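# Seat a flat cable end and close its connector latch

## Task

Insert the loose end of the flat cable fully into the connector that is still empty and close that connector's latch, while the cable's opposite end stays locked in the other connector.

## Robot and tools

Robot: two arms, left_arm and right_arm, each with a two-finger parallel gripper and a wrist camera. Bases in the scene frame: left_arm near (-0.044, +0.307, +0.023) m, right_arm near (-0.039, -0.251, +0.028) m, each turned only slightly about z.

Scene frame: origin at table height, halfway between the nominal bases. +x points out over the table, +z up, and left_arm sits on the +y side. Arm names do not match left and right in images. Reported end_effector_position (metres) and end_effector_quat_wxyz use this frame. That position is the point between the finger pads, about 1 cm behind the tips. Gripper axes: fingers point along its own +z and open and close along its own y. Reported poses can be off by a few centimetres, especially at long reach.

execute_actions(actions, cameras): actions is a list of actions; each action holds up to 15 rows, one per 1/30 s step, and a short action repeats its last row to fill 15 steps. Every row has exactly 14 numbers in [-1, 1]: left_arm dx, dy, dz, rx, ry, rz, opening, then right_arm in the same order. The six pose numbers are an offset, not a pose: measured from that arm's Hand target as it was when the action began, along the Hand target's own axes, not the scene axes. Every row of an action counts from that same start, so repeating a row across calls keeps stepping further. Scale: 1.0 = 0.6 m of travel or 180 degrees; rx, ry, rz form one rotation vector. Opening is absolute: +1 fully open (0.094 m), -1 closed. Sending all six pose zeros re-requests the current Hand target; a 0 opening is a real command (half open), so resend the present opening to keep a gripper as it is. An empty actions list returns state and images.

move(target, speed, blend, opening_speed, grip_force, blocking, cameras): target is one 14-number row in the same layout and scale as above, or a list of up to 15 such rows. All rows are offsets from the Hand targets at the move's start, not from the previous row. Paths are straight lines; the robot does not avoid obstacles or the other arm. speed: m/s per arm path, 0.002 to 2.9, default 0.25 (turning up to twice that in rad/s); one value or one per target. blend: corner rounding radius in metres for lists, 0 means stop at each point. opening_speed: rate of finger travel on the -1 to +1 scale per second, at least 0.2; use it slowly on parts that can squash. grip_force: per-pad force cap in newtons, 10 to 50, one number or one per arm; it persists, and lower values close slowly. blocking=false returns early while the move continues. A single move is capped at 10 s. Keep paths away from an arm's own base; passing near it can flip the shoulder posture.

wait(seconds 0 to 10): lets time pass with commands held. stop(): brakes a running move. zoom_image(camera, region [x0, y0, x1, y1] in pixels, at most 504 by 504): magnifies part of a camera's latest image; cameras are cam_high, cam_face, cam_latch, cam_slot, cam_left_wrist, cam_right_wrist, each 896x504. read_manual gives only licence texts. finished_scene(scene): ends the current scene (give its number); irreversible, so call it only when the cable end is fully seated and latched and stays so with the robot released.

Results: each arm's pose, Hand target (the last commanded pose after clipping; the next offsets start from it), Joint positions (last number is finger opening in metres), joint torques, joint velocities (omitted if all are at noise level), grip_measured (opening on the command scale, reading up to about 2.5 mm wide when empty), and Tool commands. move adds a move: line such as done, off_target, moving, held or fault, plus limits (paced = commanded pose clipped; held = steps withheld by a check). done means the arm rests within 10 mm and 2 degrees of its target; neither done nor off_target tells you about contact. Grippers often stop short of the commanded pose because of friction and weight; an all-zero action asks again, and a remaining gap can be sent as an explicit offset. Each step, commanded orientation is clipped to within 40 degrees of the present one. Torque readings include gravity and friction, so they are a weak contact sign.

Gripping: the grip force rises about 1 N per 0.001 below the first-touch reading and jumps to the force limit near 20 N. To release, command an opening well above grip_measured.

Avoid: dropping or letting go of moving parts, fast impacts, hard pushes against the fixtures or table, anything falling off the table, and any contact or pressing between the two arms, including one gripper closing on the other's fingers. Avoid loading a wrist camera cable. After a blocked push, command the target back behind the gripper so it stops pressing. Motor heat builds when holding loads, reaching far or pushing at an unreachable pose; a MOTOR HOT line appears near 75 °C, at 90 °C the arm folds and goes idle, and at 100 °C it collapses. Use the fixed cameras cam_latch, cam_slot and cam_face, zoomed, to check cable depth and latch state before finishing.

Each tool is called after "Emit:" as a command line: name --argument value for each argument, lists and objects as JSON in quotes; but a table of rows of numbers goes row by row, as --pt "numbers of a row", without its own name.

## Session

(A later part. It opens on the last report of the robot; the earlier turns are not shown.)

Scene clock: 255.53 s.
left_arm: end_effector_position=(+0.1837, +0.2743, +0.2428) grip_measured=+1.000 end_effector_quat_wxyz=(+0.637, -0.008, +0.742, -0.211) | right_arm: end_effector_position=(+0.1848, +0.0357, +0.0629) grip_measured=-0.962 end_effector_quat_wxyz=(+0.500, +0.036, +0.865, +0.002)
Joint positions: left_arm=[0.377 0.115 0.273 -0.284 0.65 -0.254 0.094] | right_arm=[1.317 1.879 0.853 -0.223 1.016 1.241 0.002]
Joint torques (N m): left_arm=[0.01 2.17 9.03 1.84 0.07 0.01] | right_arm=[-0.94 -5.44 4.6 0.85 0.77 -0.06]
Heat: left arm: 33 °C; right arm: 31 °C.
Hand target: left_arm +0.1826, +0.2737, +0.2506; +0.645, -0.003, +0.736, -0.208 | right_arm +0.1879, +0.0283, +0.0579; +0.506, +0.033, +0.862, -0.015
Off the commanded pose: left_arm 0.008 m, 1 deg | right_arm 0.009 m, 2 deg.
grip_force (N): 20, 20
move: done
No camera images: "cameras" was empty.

Emit:
execute_actions --actions '[]' --cameras '["cam_latch","cam_slot","cam_face"]'

Emit:
zoom_image --camera "cam_latch" --region '[390, 330, 430, 390]'

Emit:
zoom_image --camera "cam_slot" --region '[435, 262, 505, 342]'

Emit:
zoom_image --camera "cam_slot" --region '[490, 230, 560, 310]'

Emit:
zoom_image --camera "cam_face" --region '[405, 215, 475, 285]'

Scene clock: 256.10 s.
left_arm: end_effector_position=(+0.1837, +0.2743, +0.2428) grip_measured=+1.000 end_effector_quat_wxyz=(+0.637, -0.008, +0.742, -0.211) | right_arm: end_effector_position=(+0.1848, +0.0357, +0.0629) grip_measured=-0.962 end_effector_quat_wxyz=(+0.500, +0.036, +0.865, +0.002)
Joint positions: left_arm=[0.377 0.115 0.273 -0.284 0.65 -0.254 0.094] | right_arm=[1.317 1.879 0.853 -0.223 1.016 1.241 0.002]
Joint velocities: within noise
Joint torques (N m): left_arm=[0.02 2.11 8.95 1.81 0.06 0.01] | right_arm=[-0.91 -5.35 4.6 0.85 0.77 -0.07]
Heat: left arm: 33 °C; right arm: 31 °C.
Hand target: left_arm +0.1826, +0.2737, +0.2506; +0.645, -0.003, +0.736, -0.208 | right_arm +0.1879, +0.0283, +0.0579; +0.506, +0.033, +0.862, -0.015
Tool commands: left_gripper/opening=+1.0 right_gripper/opening=-1.0
Off the commanded pose: left_arm 0.008 m, 1 deg | right_arm 0.009 m, 2 deg.
grip_force (N): 20, 20
Images, in order (width x height): cam_face 896x504, cam_latch 896x504, cam_slot 896x504.

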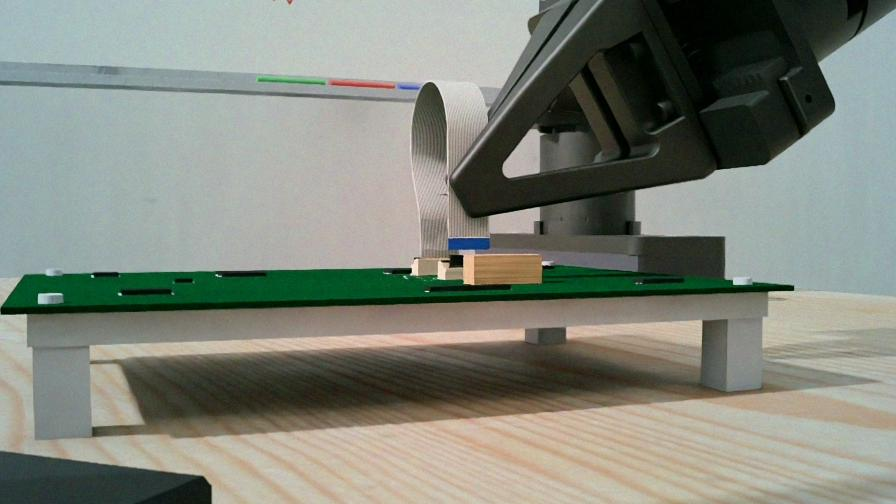

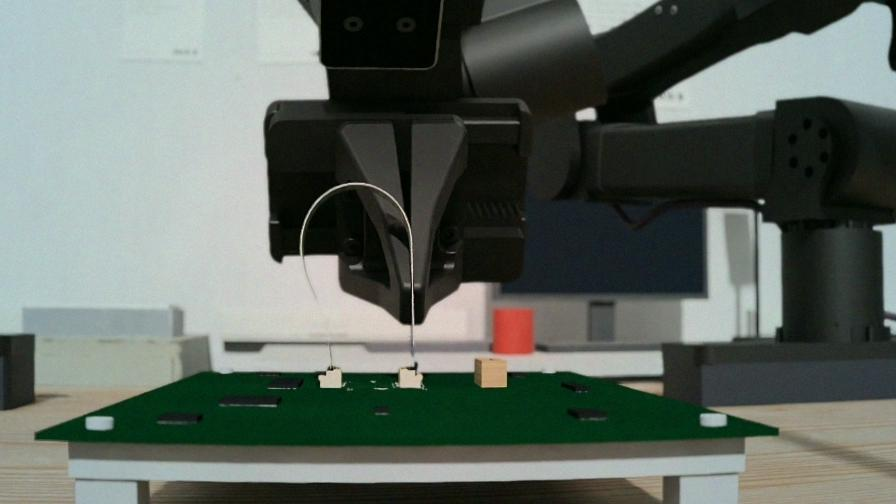

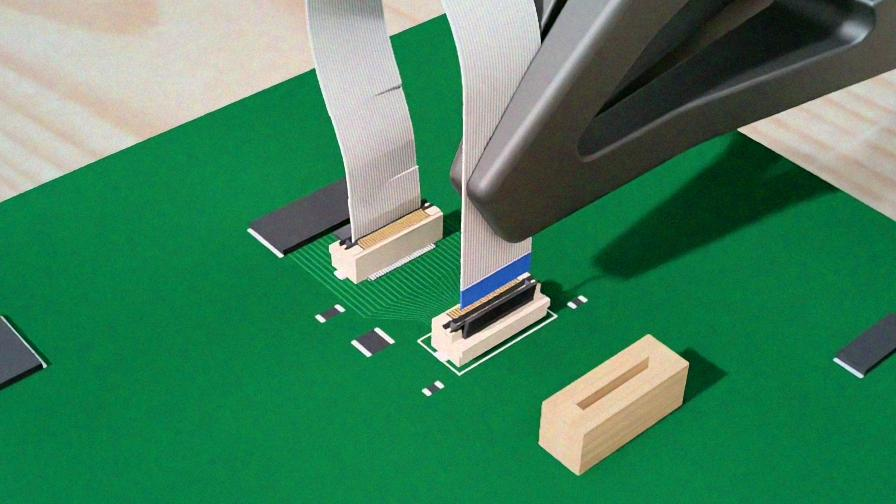

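Scaled by 8.400 from the camera's 896x504 image, which has a finer 1280x720 frame.

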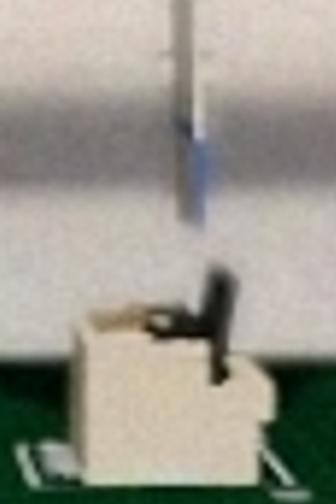

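Scaled by 6.300 from the camera's 896x504 image, which has a finer 1280x720 frame.

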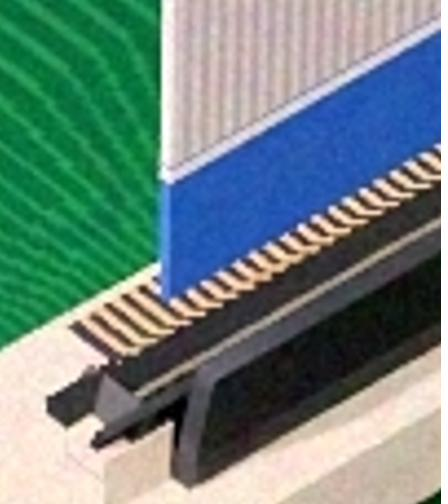

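Scaled by 6.300 from the camera's 896x504 image, which has a finer 1280x720 frame.

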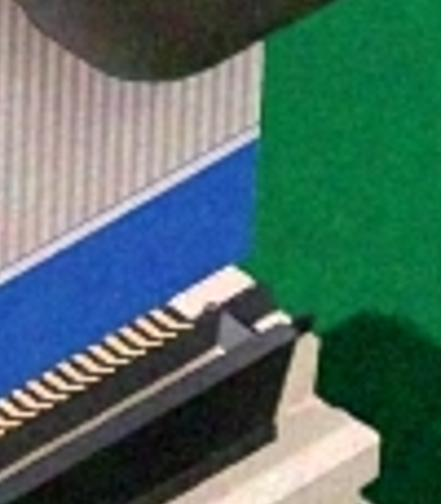

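Scaled by 7.200 from the camera's 896x504 image, which has a finer 1280x720 frame.

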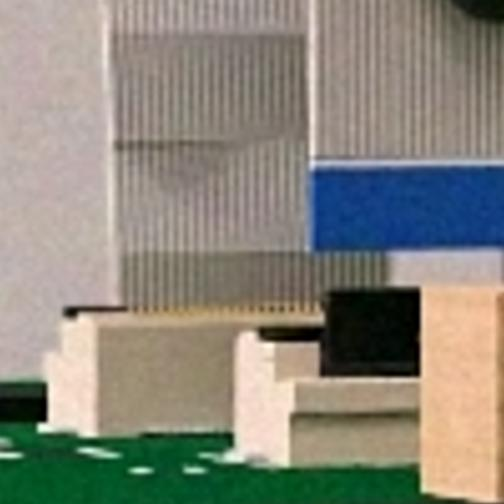

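Emit:
wait --seconds 0.1 --cameras '["cam_slot", "cam_latch", "cam_face"]'

Scene clock: 261.43 s.
left_arm: end_effector_position=(+0.1837, +0.2743, +0.2428) grip_measured=+1.000 end_effector_quat_wxyz=(+0.637, -0.008, +0.742, -0.211) | right_arm: end_effector_position=(+0.1848, +0.0357, +0.0629) grip_measured=-0.962 end_effector_quat_wxyz=(+0.500, +0.036, +0.865, +0.002)
Joint positions: left_arm=[0.377 0.115 0.273 -0.284 0.65 -0.254 0.094] | right_arm=[1.317 1.879 0.853 -0.223 1.016 1.241 0.002]
Joint torques (N m): left_arm=[0.02 2.1 9.02 1.82 0.07 0] | right_arm=[-0.9 -5.38 4.59 0.85 0.77 -0.05]
Heat: left arm: 33 °C; right arm: 31 °C.
Hand target: left_arm +0.1826, +0.2737, +0.2506; +0.645, -0.003, +0.736, -0.208 | right_arm +0.1879, +0.0283, +0.0579; +0.506, +0.033, +0.862, -0.015
Tool commands: left_gripper/opening=+1.0 right_gripper/opening=-1.0
Off the commanded pose: left_arm 0.008 m, 1 deg | right_arm 0.009 m, 2 deg.
grip_force (N): 20, 20
wait: 0.10 s; at rest from the start
Images, in order (width x height): cam_face 896x504, cam_latch 896x504, cam_slot 896x504.

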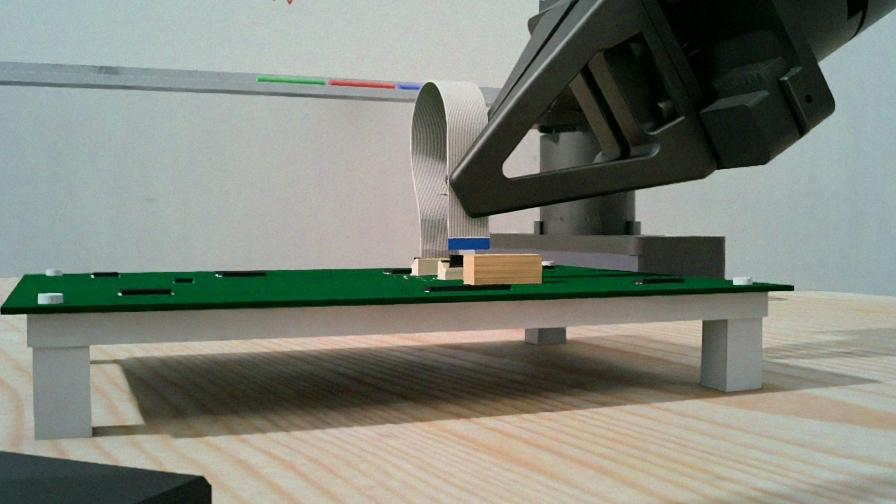

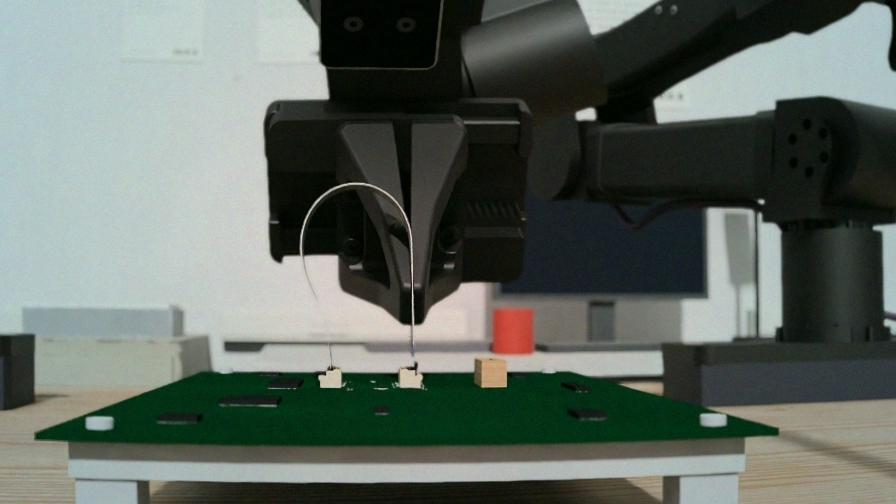

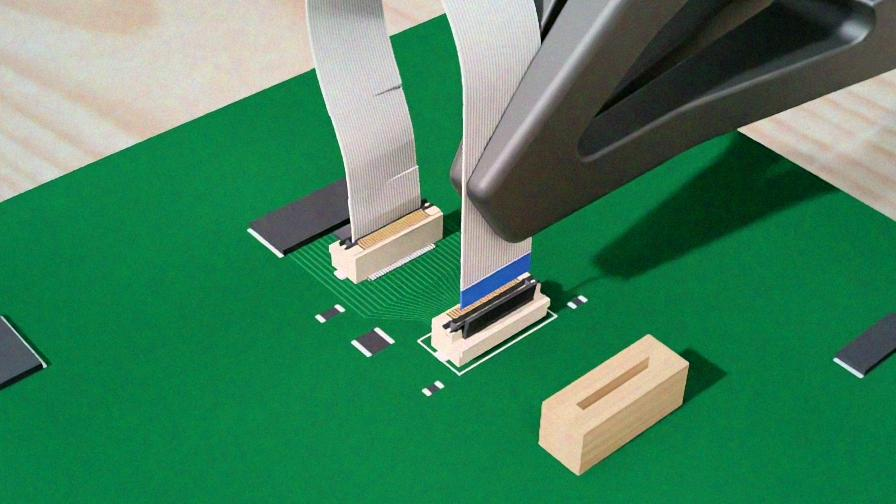

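Emit:
zoom_image --camera "cam_slot" --region '[425, 240, 565, 360]'

Emit:
zoom_image --camera "cam_latch" --region '[370, 300, 460, 400]'

Emit:
zoom_image --camera "cam_face" --region '[405, 215, 515, 285]'

Scaled by 3.600 from the camera's 896x504 image, which has a finer 1280x720 frame.

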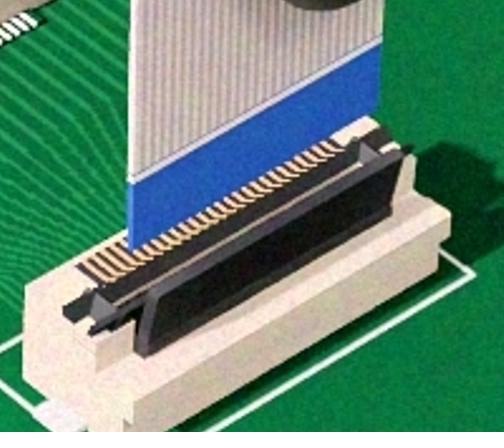

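Scaled by 5.040 from the camera's 896x504 image, which has a finer 1280x720 frame.

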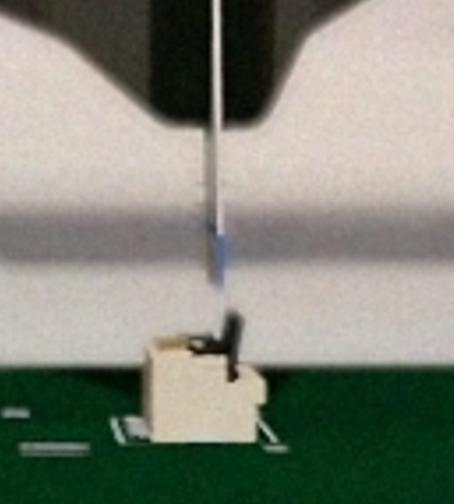

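Scaled by 4.582 from the camera's 896x504 image, which has a finer 1280x720 frame.

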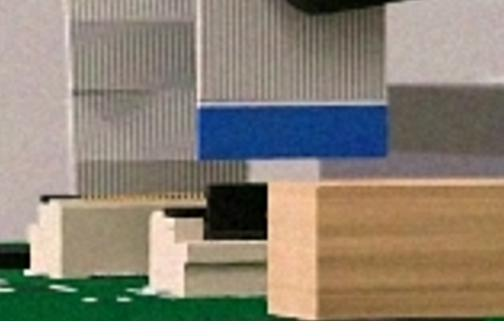

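Emit:
zoom_image --camera "cam_slot" --region '[445, 245, 545, 325]'

Scaled by 5.040 from the camera's 896x504 image, which has a finer 1280x720 frame.

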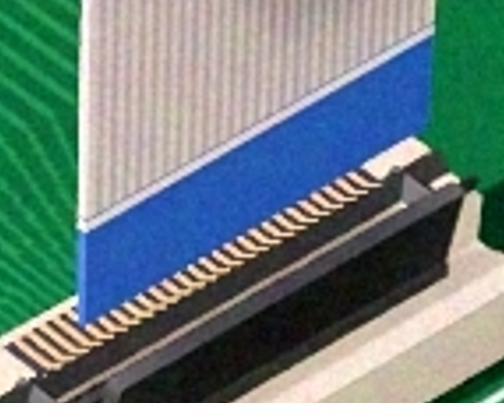

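Emit:
move --target '[0,0,0,0,0,0,1,0.00411,-0.00123,0.0021,0.00139,0.00039,-0.00248,-1]' --speed 0.01 --cameras '["cam_slot","cam_latch","cam_face"]'

Emit:
zoom_image --camera "cam_slot" --region '[445, 245, 545, 325]'

Emit:
zoom_image --camera "cam_latch" --region '[370, 300, 460, 400]'

Emit:
zoom_image --camera "cam_face" --region '[405, 215, 515, 285]'

Scene clock: 266.00 s.
left_arm: end_effector_position=(+0.1837, +0.2743, +0.2428) grip_measured=+1.000 end_effector_quat_wxyz=(+0.637, -0.008, +0.742, -0.211) | right_arm: end_effector_position=(+0.1846, +0.0349, +0.0599) grip_measured=-0.962 end_effector_quat_wxyz=(+0.500, +0.033, +0.866, -0.002)
Joint positions: left_arm=[0.377 0.115 0.273 -0.284 0.65 -0.254 0.094] | right_arm=[1.317 1.889 0.853 -0.223 1.016 1.241 0.002]
Joint torques (N m): left_arm=[0.01 2.1 9.03 1.83 0.06 0.01] | right_arm=[-0.92 -5.37 4.56 0.84 0.79 -0.06]
Heat: left arm: 33 °C; right arm: 31 °C.
Hand target: left_arm +0.1826, +0.2737, +0.2506; +0.645, -0.003, +0.736, -0.208 | right_arm +0.1877, +0.0276, +0.0551; +0.505, +0.030, +0.862, -0.019
Off the commanded pose: left_arm 0.008 m, 1 deg | right_arm 0.009 m, 2 deg.
grip_force (N): 20, 20
move: done
Images, in order (width x height): cam_face 896x504, cam_latch 896x504, cam_slot 896x504.

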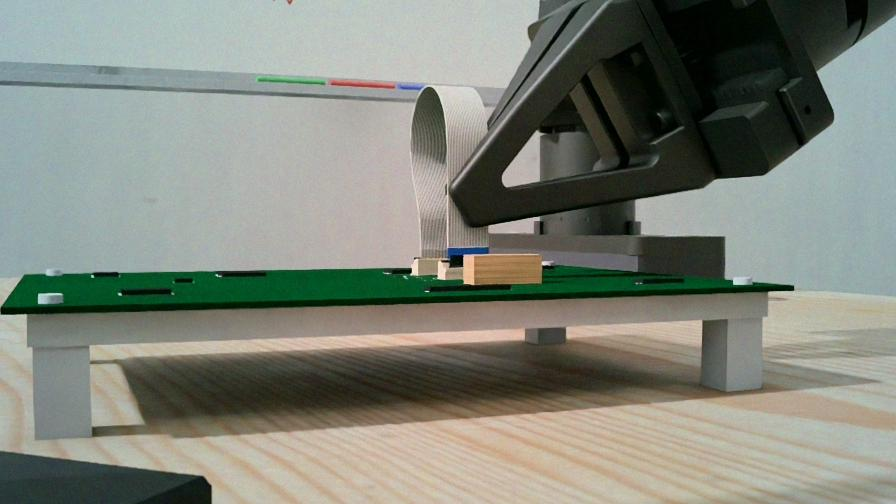

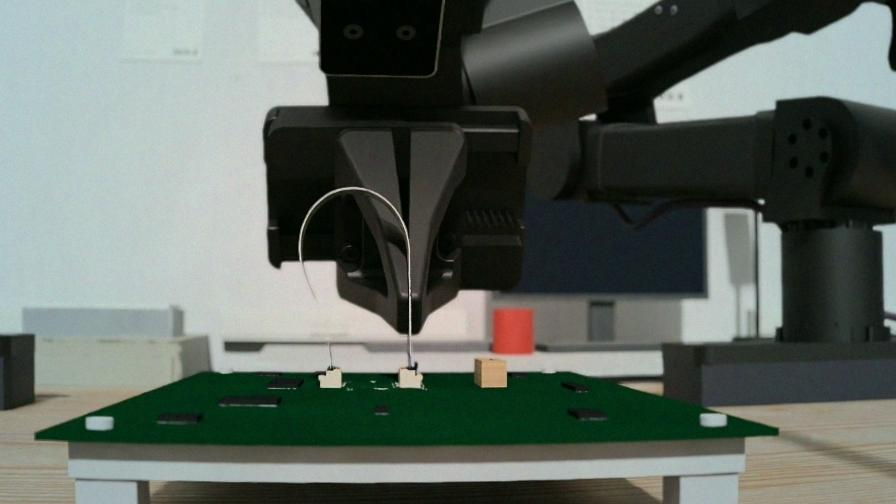

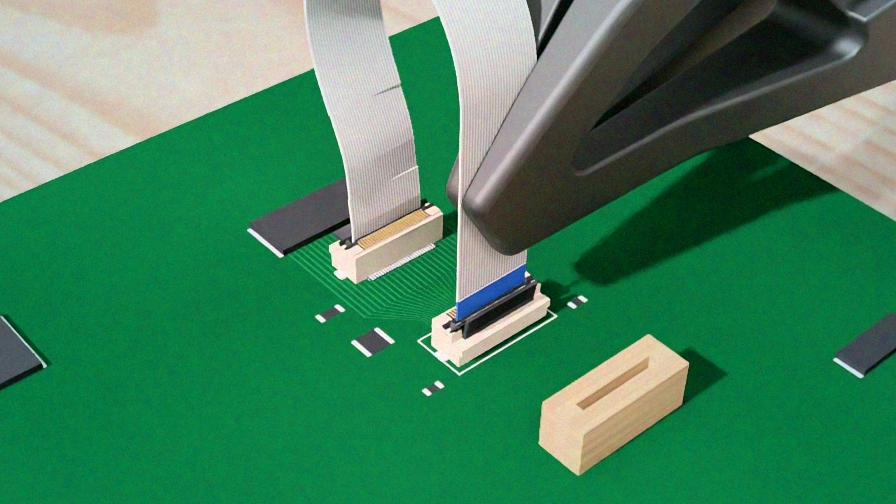

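Scaled by 5.040 from the camera's 896x504 image, which has a finer 1280x720 frame.

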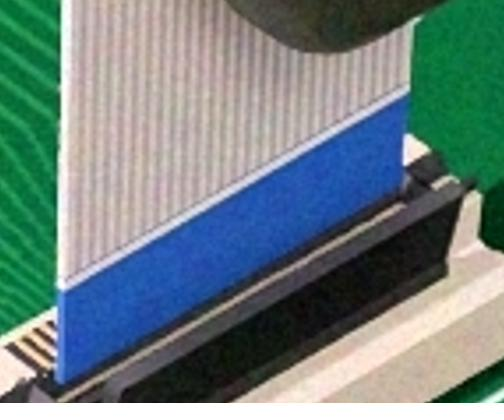

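Scaled by 5.040 from the camera's 896x504 image, which has a finer 1280x720 frame.

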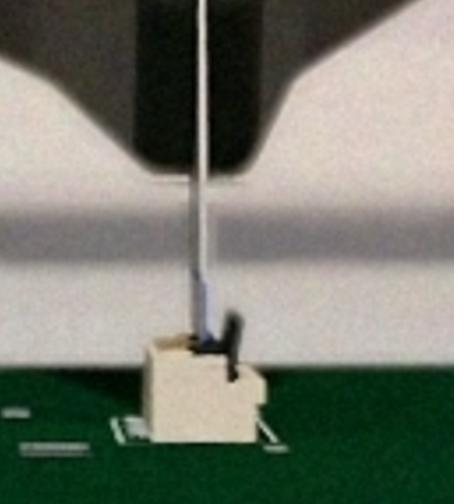

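Scaled by 4.582 from the camera's 896x504 image, which has a finer 1280x720 frame.

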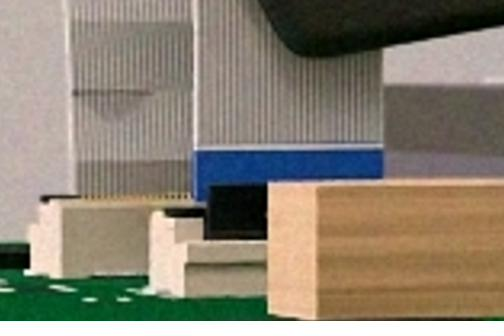

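Emit:
zoom_image --camera "cam_slot" --region '[445, 295, 495, 335]'

Emit:
zoom_image --camera "cam_slot" --region '[490, 265, 540, 305]'

Emit:
zoom_image --camera "cam_latch" --region '[390, 350, 430, 390]'

Scaled by 10.080 from the camera's 896x504 image, which has a finer 1280x720 frame.

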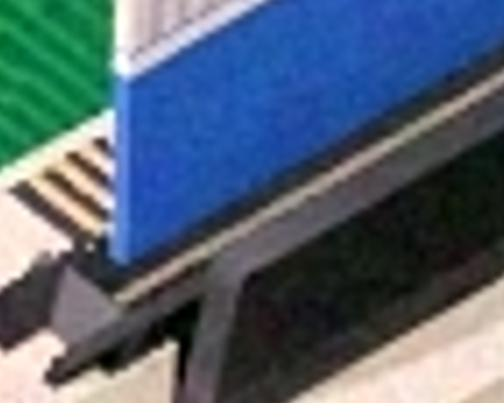

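Scaled by 10.080 from the camera's 896x504 image, which has a finer 1280x720 frame.

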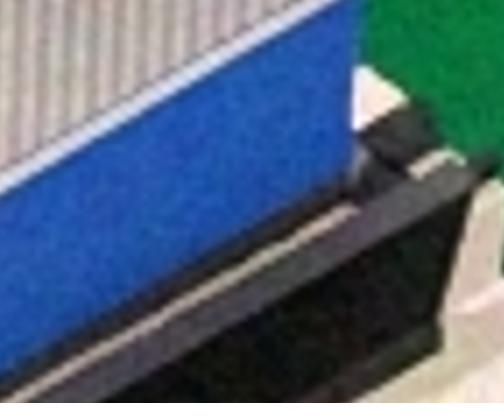

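Scaled by 12.600 from the camera's 896x504 image, which has a finer 1280x720 frame.

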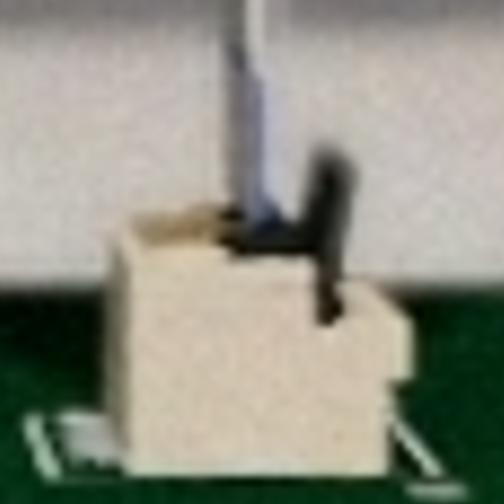

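Emit:
move --target '[0,0,0,0,0,0,1,0.00114,-0.00034,0.00058,0.00039,0.00011,-0.00069,-1]' --speed 0.01 --cameras '["cam_slot","cam_latch"]'

Emit:
zoom_image --camera "cam_slot" --region '[445, 295, 495, 335]'

Emit:
zoom_image --camera "cam_slot" --region '[490, 265, 540, 305]'

Emit:
zoom_image --camera "cam_latch" --region '[390, 350, 430, 390]'

Scene clock: 269.20 s.
left_arm: end_effector_position=(+0.1837, +0.2743, +0.2428) grip_measured=+1.000 end_effector_quat_wxyz=(+0.637, -0.008, +0.742, -0.211) | right_arm: end_effector_position=(+0.1846, +0.0349, +0.0599) grip_measured=-0.962 end_effector_quat_wxyz=(+0.500, +0.033, +0.866, -0.003)
Joint positions: left_arm=[0.377 0.115 0.273 -0.284 0.65 -0.254 0.094] | right_arm=[1.317 1.889 0.853 -0.223 1.016 1.241 0.002]
Joint torques (N m): left_arm=[0.01 2.13 9.01 1.83 0.06 -0.01] | right_arm=[-0.95 -5.23 4.55 0.84 0.78 -0.06]
Heat: left arm: 34 °C; right arm: 31 °C.
Hand target: left_arm +0.1826, +0.2737, +0.2506; +0.645, -0.003, +0.736, -0.208 | right_arm +0.1877, +0.0274, +0.0543; +0.505, +0.030, +0.862, -0.020
Off the commanded pose: left_arm 0.008 m, 1 deg | right_arm 0.010 m, 2 deg.
grip_force (N): 20, 20
move: done
Images, in order (width x height): cam_latch 896x504, cam_slot 896x504.

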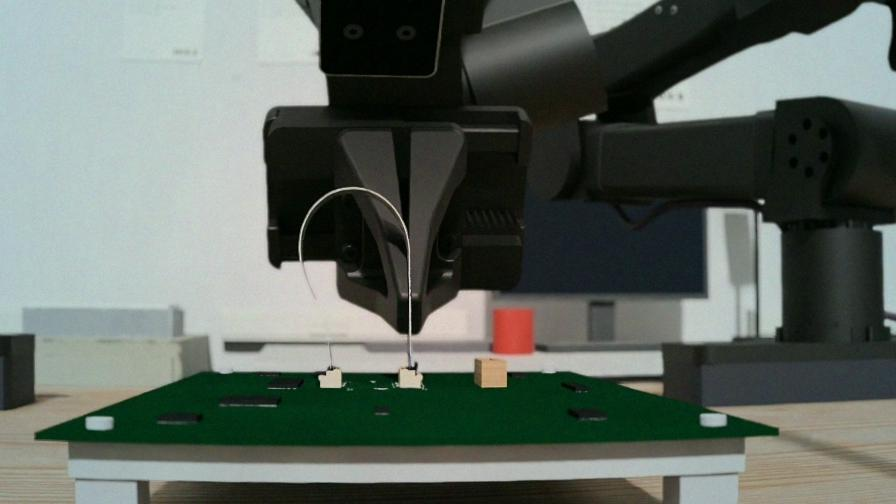

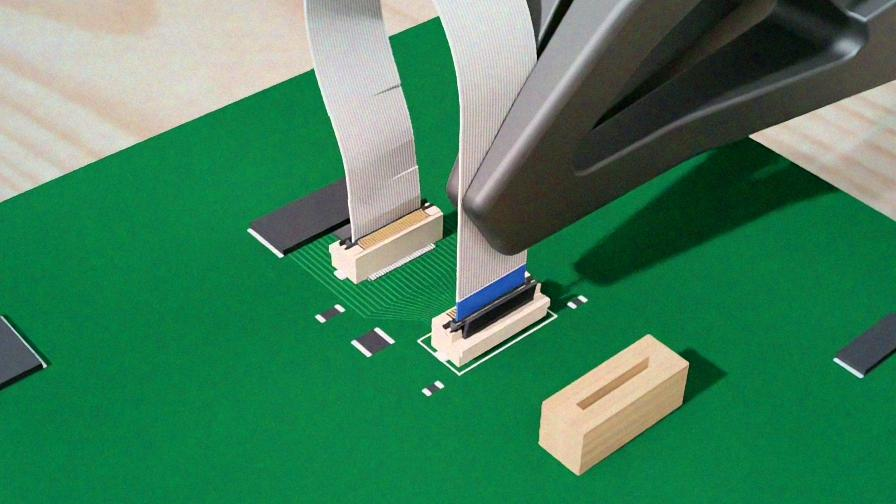

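Scaled by 10.080 from the camera's 896x504 image, which has a finer 1280x720 frame.

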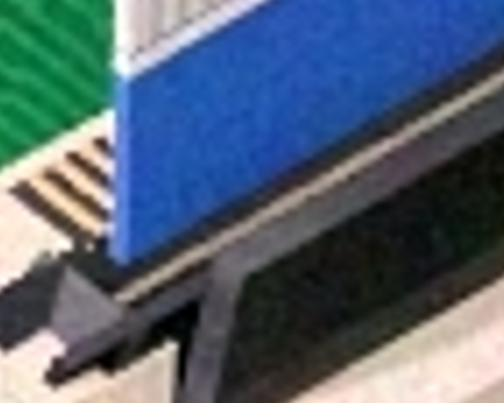

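Scaled by 10.080 from the camera's 896x504 image, which has a finer 1280x720 frame.

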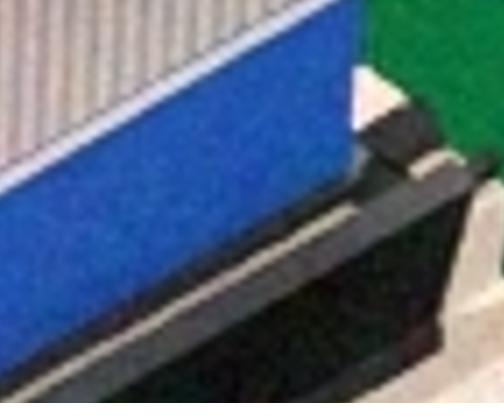

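Scaled by 12.600 from the camera's 896x504 image, which has a finer 1280x720 frame.

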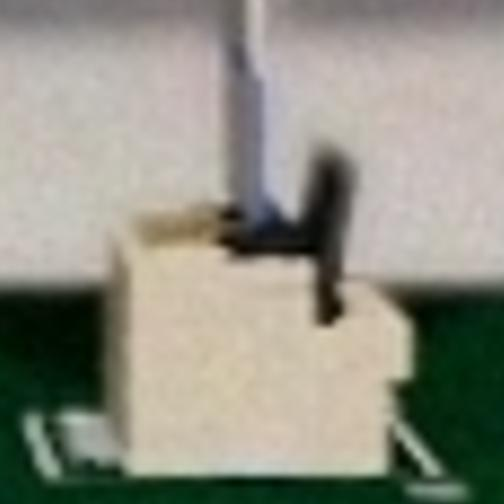

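Emit:
move --target '[0,0,0,0,0,0,1,0.00137,-0.00041,0.0007,0.00046,0.00013,-0.00083,-1]' --speed 0.01 --cameras '["cam_slot","cam_latch"]'

Emit:
zoom_image --camera "cam_slot" --region '[445, 295, 495, 335]'

Emit:
zoom_image --camera "cam_slot" --region '[490, 265, 540, 305]'

Emit:
zoom_image --camera "cam_latch" --region '[390, 350, 430, 390]'

Scene clock: 270.53 s.
left_arm: end_effector_position=(+0.1837, +0.2743, +0.2428) grip_measured=+1.000 end_effector_quat_wxyz=(+0.637, -0.008, +0.742, -0.211) | right_arm: end_effector_position=(+0.1845, +0.0344, +0.0583) grip_measured=-0.962 end_effector_quat_wxyz=(+0.499, +0.032, +0.866, -0.005)
Joint positions: left_arm=[0.377 0.115 0.273 -0.284 0.65 -0.254 0.094] | right_arm=[1.317 1.894 0.853 -0.223 1.016 1.241 0.002]
Joint torques (N m): left_arm=[-0.02 2.09 9.06 1.83 0.07 -0.01] | right_arm=[-0.9 -5.35 4.55 0.84 0.78 -0.06]
Heat: left arm: 34 °C; right arm: 31 °C.
Hand target: left_arm +0.1826, +0.2737, +0.2506; +0.645, -0.003, +0.736, -0.208 | right_arm +0.1876, +0.0271, +0.0533; +0.505, +0.029, +0.862, -0.021
Off the commanded pose: left_arm 0.008 m, 1 deg | right_arm 0.009 m, 2 deg.
grip_force (N): 20, 20
move: done
Images, in order (width x height): cam_latch 896x504, cam_slot 896x504.

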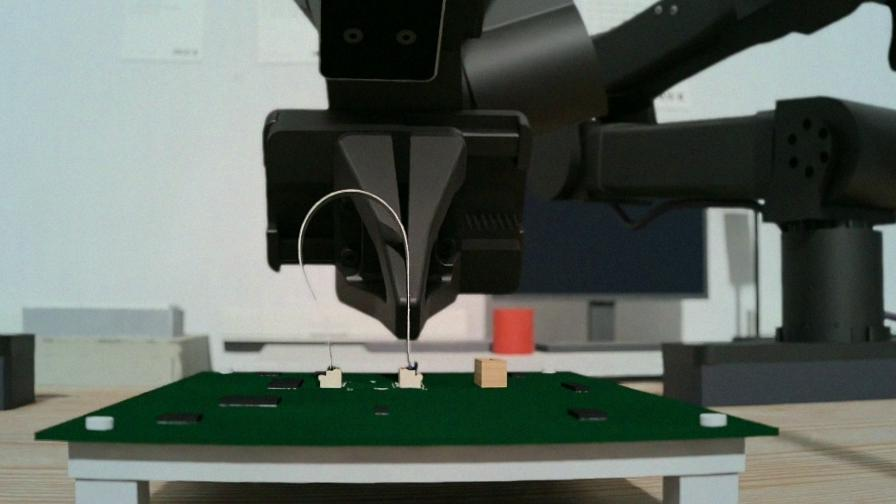

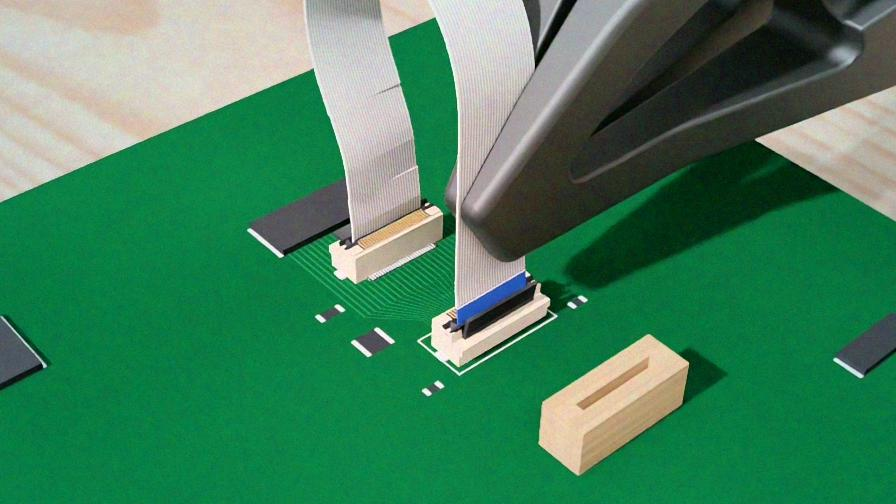

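Scaled by 10.080 from the camera's 896x504 image, which has a finer 1280x720 frame.

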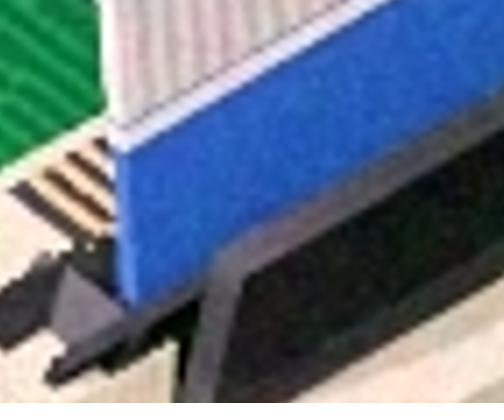

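Scaled by 10.080 from the camera's 896x504 image, which has a finer 1280x720 frame.

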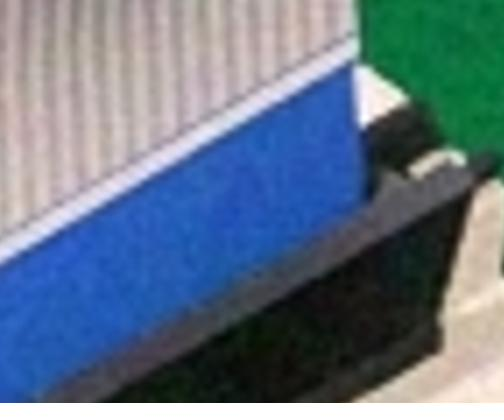

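Scaled by 12.600 from the camera's 896x504 image, which has a finer 1280x720 frame.

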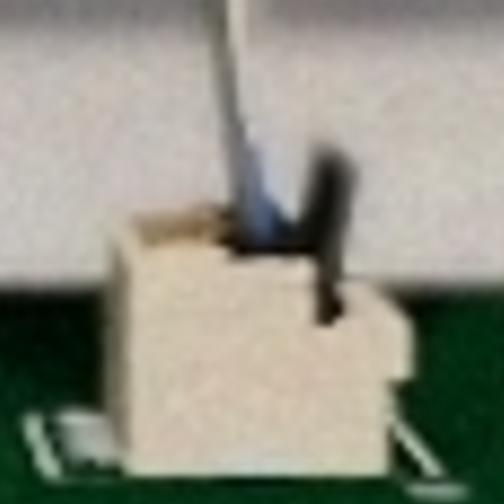

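Emit:
move --target '[0,0,0,0,0,0,1,-0.01508,0.00425,-0.00769,-0.00508,-0.00145,0.00908,-1]' --speed 0.01

Emit:
move --target '[0,0,0,0,0,0,1,-0.01417,0.00399,-0.00723,-0.00477,-0.00136,0.00853,-1]' --speed 0.01

Scene clock: 277.13 s.
left_arm: end_effector_position=(+0.1837, +0.2743, +0.2428) grip_measured=+1.000 end_effector_quat_wxyz=(+0.637, -0.008, +0.742, -0.211) | right_arm: end_effector_position=(+0.1845, +0.0345, +0.0583) grip_measured=-0.962 end_effector_quat_wxyz=(+0.499, +0.032, +0.866, -0.005)
Joint positions: left_arm=[0.377 0.115 0.273 -0.284 0.65 -0.254 0.094] | right_arm=[1.317 1.894 0.853 -0.222 1.016 1.241 0.002]
Joint torques (N m): left_arm=[0.01 2.1 9.02 1.82 0.08 0] | right_arm=[-0.95 -7.86 4.49 0.84 0.76 -0.06]
Heat: left arm: 34 °C; right arm: 31 °C.
Hand target: left_arm +0.1826, +0.2737, +0.2506; +0.645, -0.003, +0.736, -0.208 | right_arm +0.1882, +0.0297, +0.0635; +0.507, +0.037, +0.861, -0.007
Off the commanded pose: left_arm 0.008 m, 1 deg | right_arm 0.008 m, 1 deg.
grip_force (N): 20, 20
move: done

Scene clock: 278.93 s.
left_arm: end_effector_position=(+0.1837, +0.2743, +0.2428) grip_measured=+1.000 end_effector_quat_wxyz=(+0.637, -0.008, +0.742, -0.211) | right_arm: end_effector_position=(+0.1848, +0.0357, +0.0629) grip_measured=-0.962 end_effector_quat_wxyz=(+0.500, +0.035, +0.865, +0.002)
Joint positions: left_arm=[0.377 0.115 0.273 -0.284 0.65 -0.254 0.094] | right_arm=[1.317 1.879 0.853 -0.222 1.016 1.241 0.002]
Joint torques (N m): left_arm=[0.03 2.15 9.03 1.83 0.07 0] | right_arm=[-0.95 -9.09 4.48 0.87 0.77 -0.05]
Heat: left arm: 34 °C; right arm: 31 °C.
Hand target: left_arm +0.1826, +0.2737, +0.2506; +0.645, -0.003, +0.736, -0.208 | right_arm +0.1887, +0.0318, +0.0731; +0.510, +0.045, +0.859, +0.006
Off the commanded pose: left_arm 0.008 m, 1 deg | right_arm 0.012 m, 2 deg.
grip_force (N): 20, 20
move: off_target (right_arm)

Emit:
move --target '[0,0,0,0,0,0,1,0.001475,0.00032,0,-0.00033,0.00155,0.00006,-1]' --speed 0.01

Scene clock: 281.53 s.
left_arm: end_effector_position=(+0.1837, +0.2743, +0.2428) grip_measured=+1.000 end_effector_quat_wxyz=(+0.637, -0.008, +0.742, -0.211) | right_arm: end_effector_position=(+0.1846, +0.0359, +0.0625) grip_measured=-0.962 end_effector_quat_wxyz=(+0.499, +0.035, +0.866, +0.002)
Joint positions: left_arm=[0.377 0.115 0.273 -0.284 0.65 -0.254 0.094] | right_arm=[1.317 1.879 0.853 -0.222 1.014 1.241 0.002]
Joint torques (N m): left_arm=[0.02 2.14 9.02 1.83 0.06 0] | right_arm=[-0.96 -9.09 4.53 0.85 0.75 -0.04]
Heat: left arm: 34 °C; right arm: 31 °C.
Hand target: left_arm +0.1826, +0.2737, +0.2506; +0.645, -0.003, +0.736, -0.208 | right_arm +0.1883, +0.0321, +0.0723; +0.508, +0.045, +0.860, +0.007
Off the commanded pose: left_arm 0.008 m, 1 deg | right_arm 0.011 m, 2 deg.
grip_force (N): 20, 20
move: off_target (right_arm)

Emit:
move --target '[0,0,0,0,0,0,1,0.000885,0.00019,0,-0.0002,0.00093,0.00004,-1]' --speed 0.01

Scene clock: 282.60 s.
left_arm: end_effector_position=(+0.1837, +0.2743, +0.2428) grip_measured=+1.000 end_effector_quat_wxyz=(+0.637, -0.008, +0.742, -0.211) | right_arm: end_effector_position=(+0.1844, +0.0361, +0.0622) grip_measured=-0.962 end_effector_quat_wxyz=(+0.498, +0.035, +0.866, +0.002)
Joint positions: left_arm=[0.377 0.115 0.273 -0.284 0.65 -0.254 0.094] | right_arm=[1.317 1.879 0.853 -0.222 1.012 1.241 0.002]
Joint torques (N m): left_arm=[0.02 2.13 9.01 1.84 0.07 0] | right_arm=[-0.95 -9.1 4.56 0.84 0.74 -0.03]
Heat: left arm: 34 °C; right arm: 31 °C.
Hand target: left_arm +0.1826, +0.2737, +0.2506; +0.645, -0.003, +0.736, -0.208 | right_arm +0.1881, +0.0322, +0.0719; +0.506, +0.045, +0.861, +0.007
Off the commanded pose: left_arm 0.008 m, 1 deg | right_arm 0.011 m, 2 deg.
grip_force (N): 20, 20
move: off_target (right_arm)

Emit:
move --target '[0,0,0,0,0,0,1,0.00099,-0.0017,0.00029,0.00047,0.00013,-0.00082,-1]' --speed 0.01

Scene clock: 284.20 s.
left_arm: end_effector_position=(+0.1837, +0.2743, +0.2428) grip_measured=+1.000 end_effector_quat_wxyz=(+0.637, -0.008, +0.742, -0.211) | right_arm: end_effector_position=(+0.1844, +0.0361, +0.0621) grip_measured=-0.962 end_effector_quat_wxyz=(+0.498, +0.035, +0.866, +0.002)
Joint positions: left_arm=[0.377 0.115 0.273 -0.284 0.65 -0.254 0.094] | right_arm=[1.317 1.879 0.853 -0.222 1.011 1.241 0.002]
Joint torques (N m): left_arm=[0.01 2.11 9.05 1.84 0.05 -0.01] | right_arm=[-0.96 -9.14 4.34 0.84 0.74 -0.03]
Heat: left arm: 34 °C; right arm: 31 °C.
Hand target: left_arm +0.1826, +0.2737, +0.2506; +0.645, -0.003, +0.736, -0.208 | right_arm +0.1878, +0.0313, +0.0712; +0.506, +0.044, +0.861, +0.006
Off the commanded pose: left_arm 0.008 m, 1 deg | right_arm 0.011 m, 2 deg.
grip_force (N): 20, 20
move: off_target (right_arm)

Emit:
move --target '[0,0,0,0,0,0,1,0.00066,-0.00113,0.00019,0.00031,0.00009,-0.00055,-1]' --speed 0.01

Scene clock: 285.27 s.
left_arm: end_effector_position=(+0.1837, +0.2743, +0.2428) grip_measured=+1.000 end_effector_quat_wxyz=(+0.637, -0.008, +0.742, -0.211) | right_arm: end_effector_position=(+0.1839, +0.0341, +0.0607) grip_measured=-0.962 end_effector_quat_wxyz=(+0.498, +0.034, +0.867, +0.000)
Joint positions: left_arm=[0.377 0.115 0.273 -0.284 0.65 -0.254 0.094] | right_arm=[1.317 1.879 0.847 -0.222 1.011 1.241 0.002]
Joint torques (N m): left_arm=[0.01 2.1 8.99 1.84 0.06 0.01] | right_arm=[-0.96 -9.1 4.6 0.83 0.73 -0.03]
Heat: left arm: 34 °C; right arm: 31 °C.
Hand target: left_arm +0.1826, +0.2737, +0.2506; +0.645, -0.003, +0.736, -0.208 | right_arm +0.1877, +0.0306, +0.0707; +0.506, +0.043, +0.861, +0.005
Off the commanded pose: left_arm 0.008 m, 1 deg | right_arm 0.011 m, 2 deg.
grip_force (N): 20, 20
move: off_target (right_arm)

Emit:
move --target '[0,0,0,0,0,0,1,-0.00046,0.00211,0.00008,-0.00125,-0.00035,0.00219,-1]' --speed 0.01

Scene clock: 286.90 s.
left_arm: end_effector_position=(+0.1837, +0.2743, +0.2428) grip_measured=+1.000 end_effector_quat_wxyz=(+0.637, -0.008, +0.742, -0.211) | right_arm: end_effector_position=(+0.1840, +0.0345, +0.0608) grip_measured=-0.962 end_effector_quat_wxyz=(+0.498, +0.034, +0.867, +0.001)
Joint positions: left_arm=[0.377 0.115 0.273 -0.284 0.65 -0.254 0.094] | right_arm=[1.317 1.879 0.847 -0.22 1.011 1.241 0.002]
Joint torques (N m): left_arm=[-0.01 2.13 9.05 1.84 0.06 0.01] | right_arm=[-0.99 -9.1 4.63 0.86 0.74 -0.05]
Heat: left arm: 34 °C; right arm: 32 °C.
Hand target: left_arm +0.1826, +0.2737, +0.2506; +0.645, -0.003, +0.736, -0.208 | right_arm +0.1879, +0.0318, +0.0710; +0.507, +0.045, +0.861, +0.008
Off the commanded pose: left_arm 0.008 m, 1 deg | right_arm 0.011 m, 2 deg.
grip_force (N): 20, 20
move: off_target (right_arm)

Emit:
move --target '[0,0,0,0,0,0,1,-0.0003,0.00137,0.00005,-0.00081,-0.00023,0.00142,-1]' --speed 0.01 --cameras '["cam_slot","cam_latch"]'

Emit:
zoom_image --camera "cam_slot" --region '[445, 295, 495, 335]'

Emit:
zoom_image --camera "cam_slot" --region '[490, 265, 540, 305]'

Emit:
zoom_image --camera "cam_latch" --region '[390, 350, 430, 390]'

Scene clock: 288.07 s.
left_arm: end_effector_position=(+0.1837, +0.2743, +0.2428) grip_measured=+1.000 end_effector_quat_wxyz=(+0.637, -0.008, +0.742, -0.211) | right_arm: end_effector_position=(+0.1842, +0.0352, +0.0611) grip_measured=-0.962 end_effector_quat_wxyz=(+0.498, +0.035, +0.866, +0.003)
Joint positions: left_arm=[0.377 0.115 0.273 -0.284 0.65 -0.254 0.094] | right_arm=[1.317 1.879 0.847 -0.215 1.011 1.241 0.002]
Joint torques (N m): left_arm=[-0.01 2.11 9.03 1.84 0.06 -0.02] | right_arm=[-0.92 -9.06 4.63 0.89 0.74 -0.03]
Heat: left arm: 34 °C; right arm: 32 °C.
Hand target: left_arm +0.1826, +0.2737, +0.2506; +0.645, -0.003, +0.736, -0.208 | right_arm +0.1881, +0.0326, +0.0712; +0.507, +0.046, +0.861, +0.010
Off the commanded pose: left_arm 0.008 m, 1 deg | right_arm 0.011 m, 2 deg.
grip_force (N): 20, 20
move: off_target (right_arm)
Images, in order (width x height): cam_latch 896x504, cam_slot 896x504.

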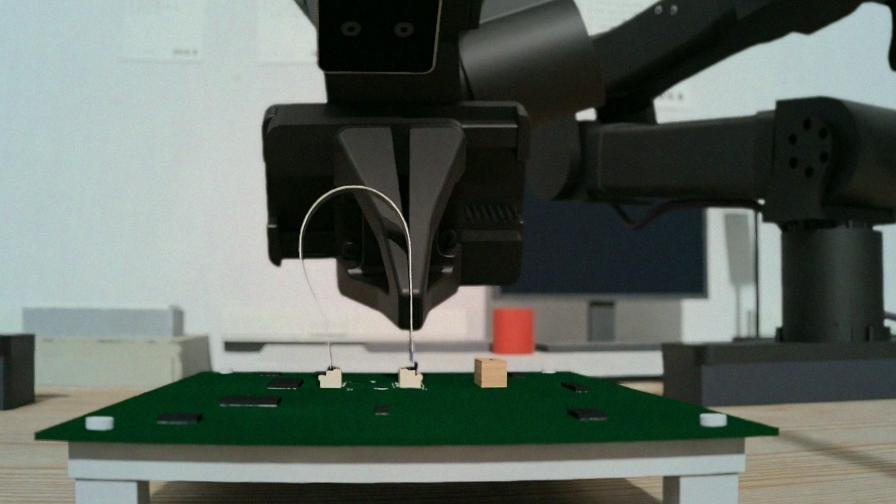

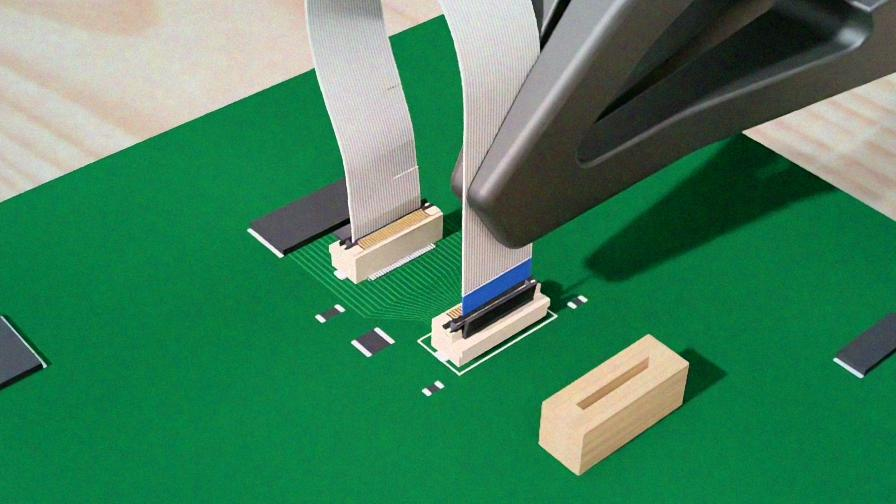

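Scaled by 10.080 from the camera's 896x504 image, which has a finer 1280x720 frame.

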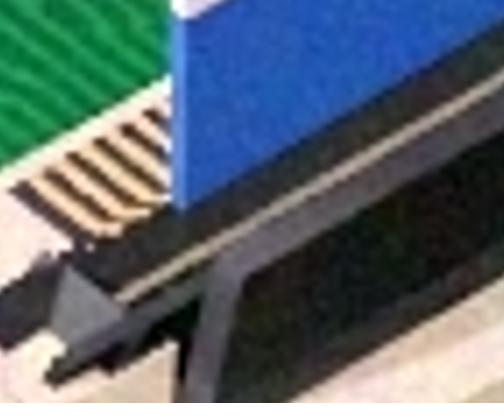

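Scaled by 10.080 from the camera's 896x504 image, which has a finer 1280x720 frame.

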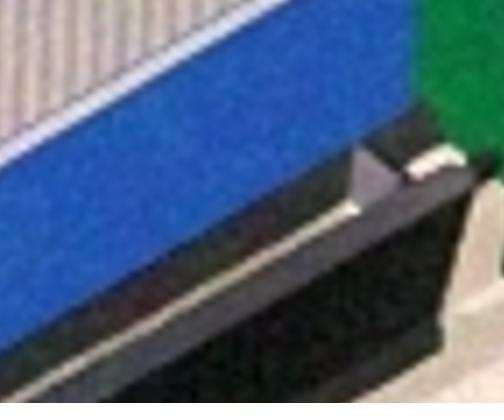

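Scaled by 12.600 from the camera's 896x504 image, which has a finer 1280x720 frame.

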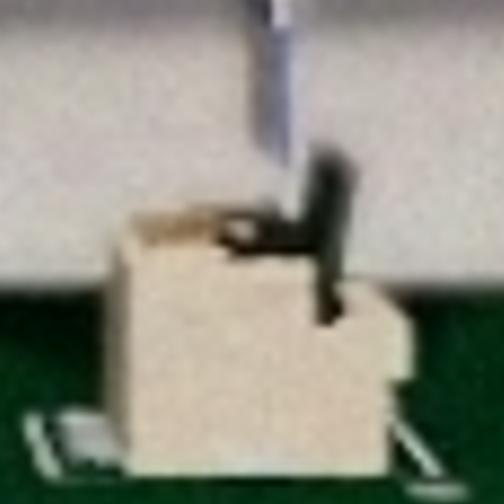

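Emit:
move --target '[0,0,0,0,0,0,1,0,0,0,0,0,-0.0127,-1]' --speed 0.01

Scene clock: 293.20 s.
left_arm: end_effector_position=(+0.1837, +0.2743, +0.2428) grip_measured=+1.000 end_effector_quat_wxyz=(+0.637, -0.008, +0.742, -0.211) | right_arm: end_effector_position=(+0.1842, +0.0354, +0.0611) grip_measured=-0.962 end_effector_quat_wxyz=(+0.498, +0.020, +0.867, -0.006)
Joint positions: left_arm=[0.377 0.115 0.273 -0.284 0.65 -0.254 0.094] | right_arm=[1.317 1.879 0.847 -0.214 1.011 1.204 0.002]
Joint torques (N m): left_arm=[-0.01 2.11 9.02 1.82 0.06 0] | right_arm=[-0.99 -9.02 4.6 0.89 0.74 -0.04]
Heat: left arm: 34 °C; right arm: 32 °C.
Hand target: left_arm +0.1826, +0.2737, +0.2506; +0.645, -0.003, +0.736, -0.208 | right_arm +0.1881, +0.0326, +0.0713; +0.507, +0.029, +0.861, +0.001
Off the commanded pose: left_arm 0.008 m, 1 deg | right_arm 0.011 m, 2 deg.
grip_force (N): 20, 20
move: off_target (right_arm)


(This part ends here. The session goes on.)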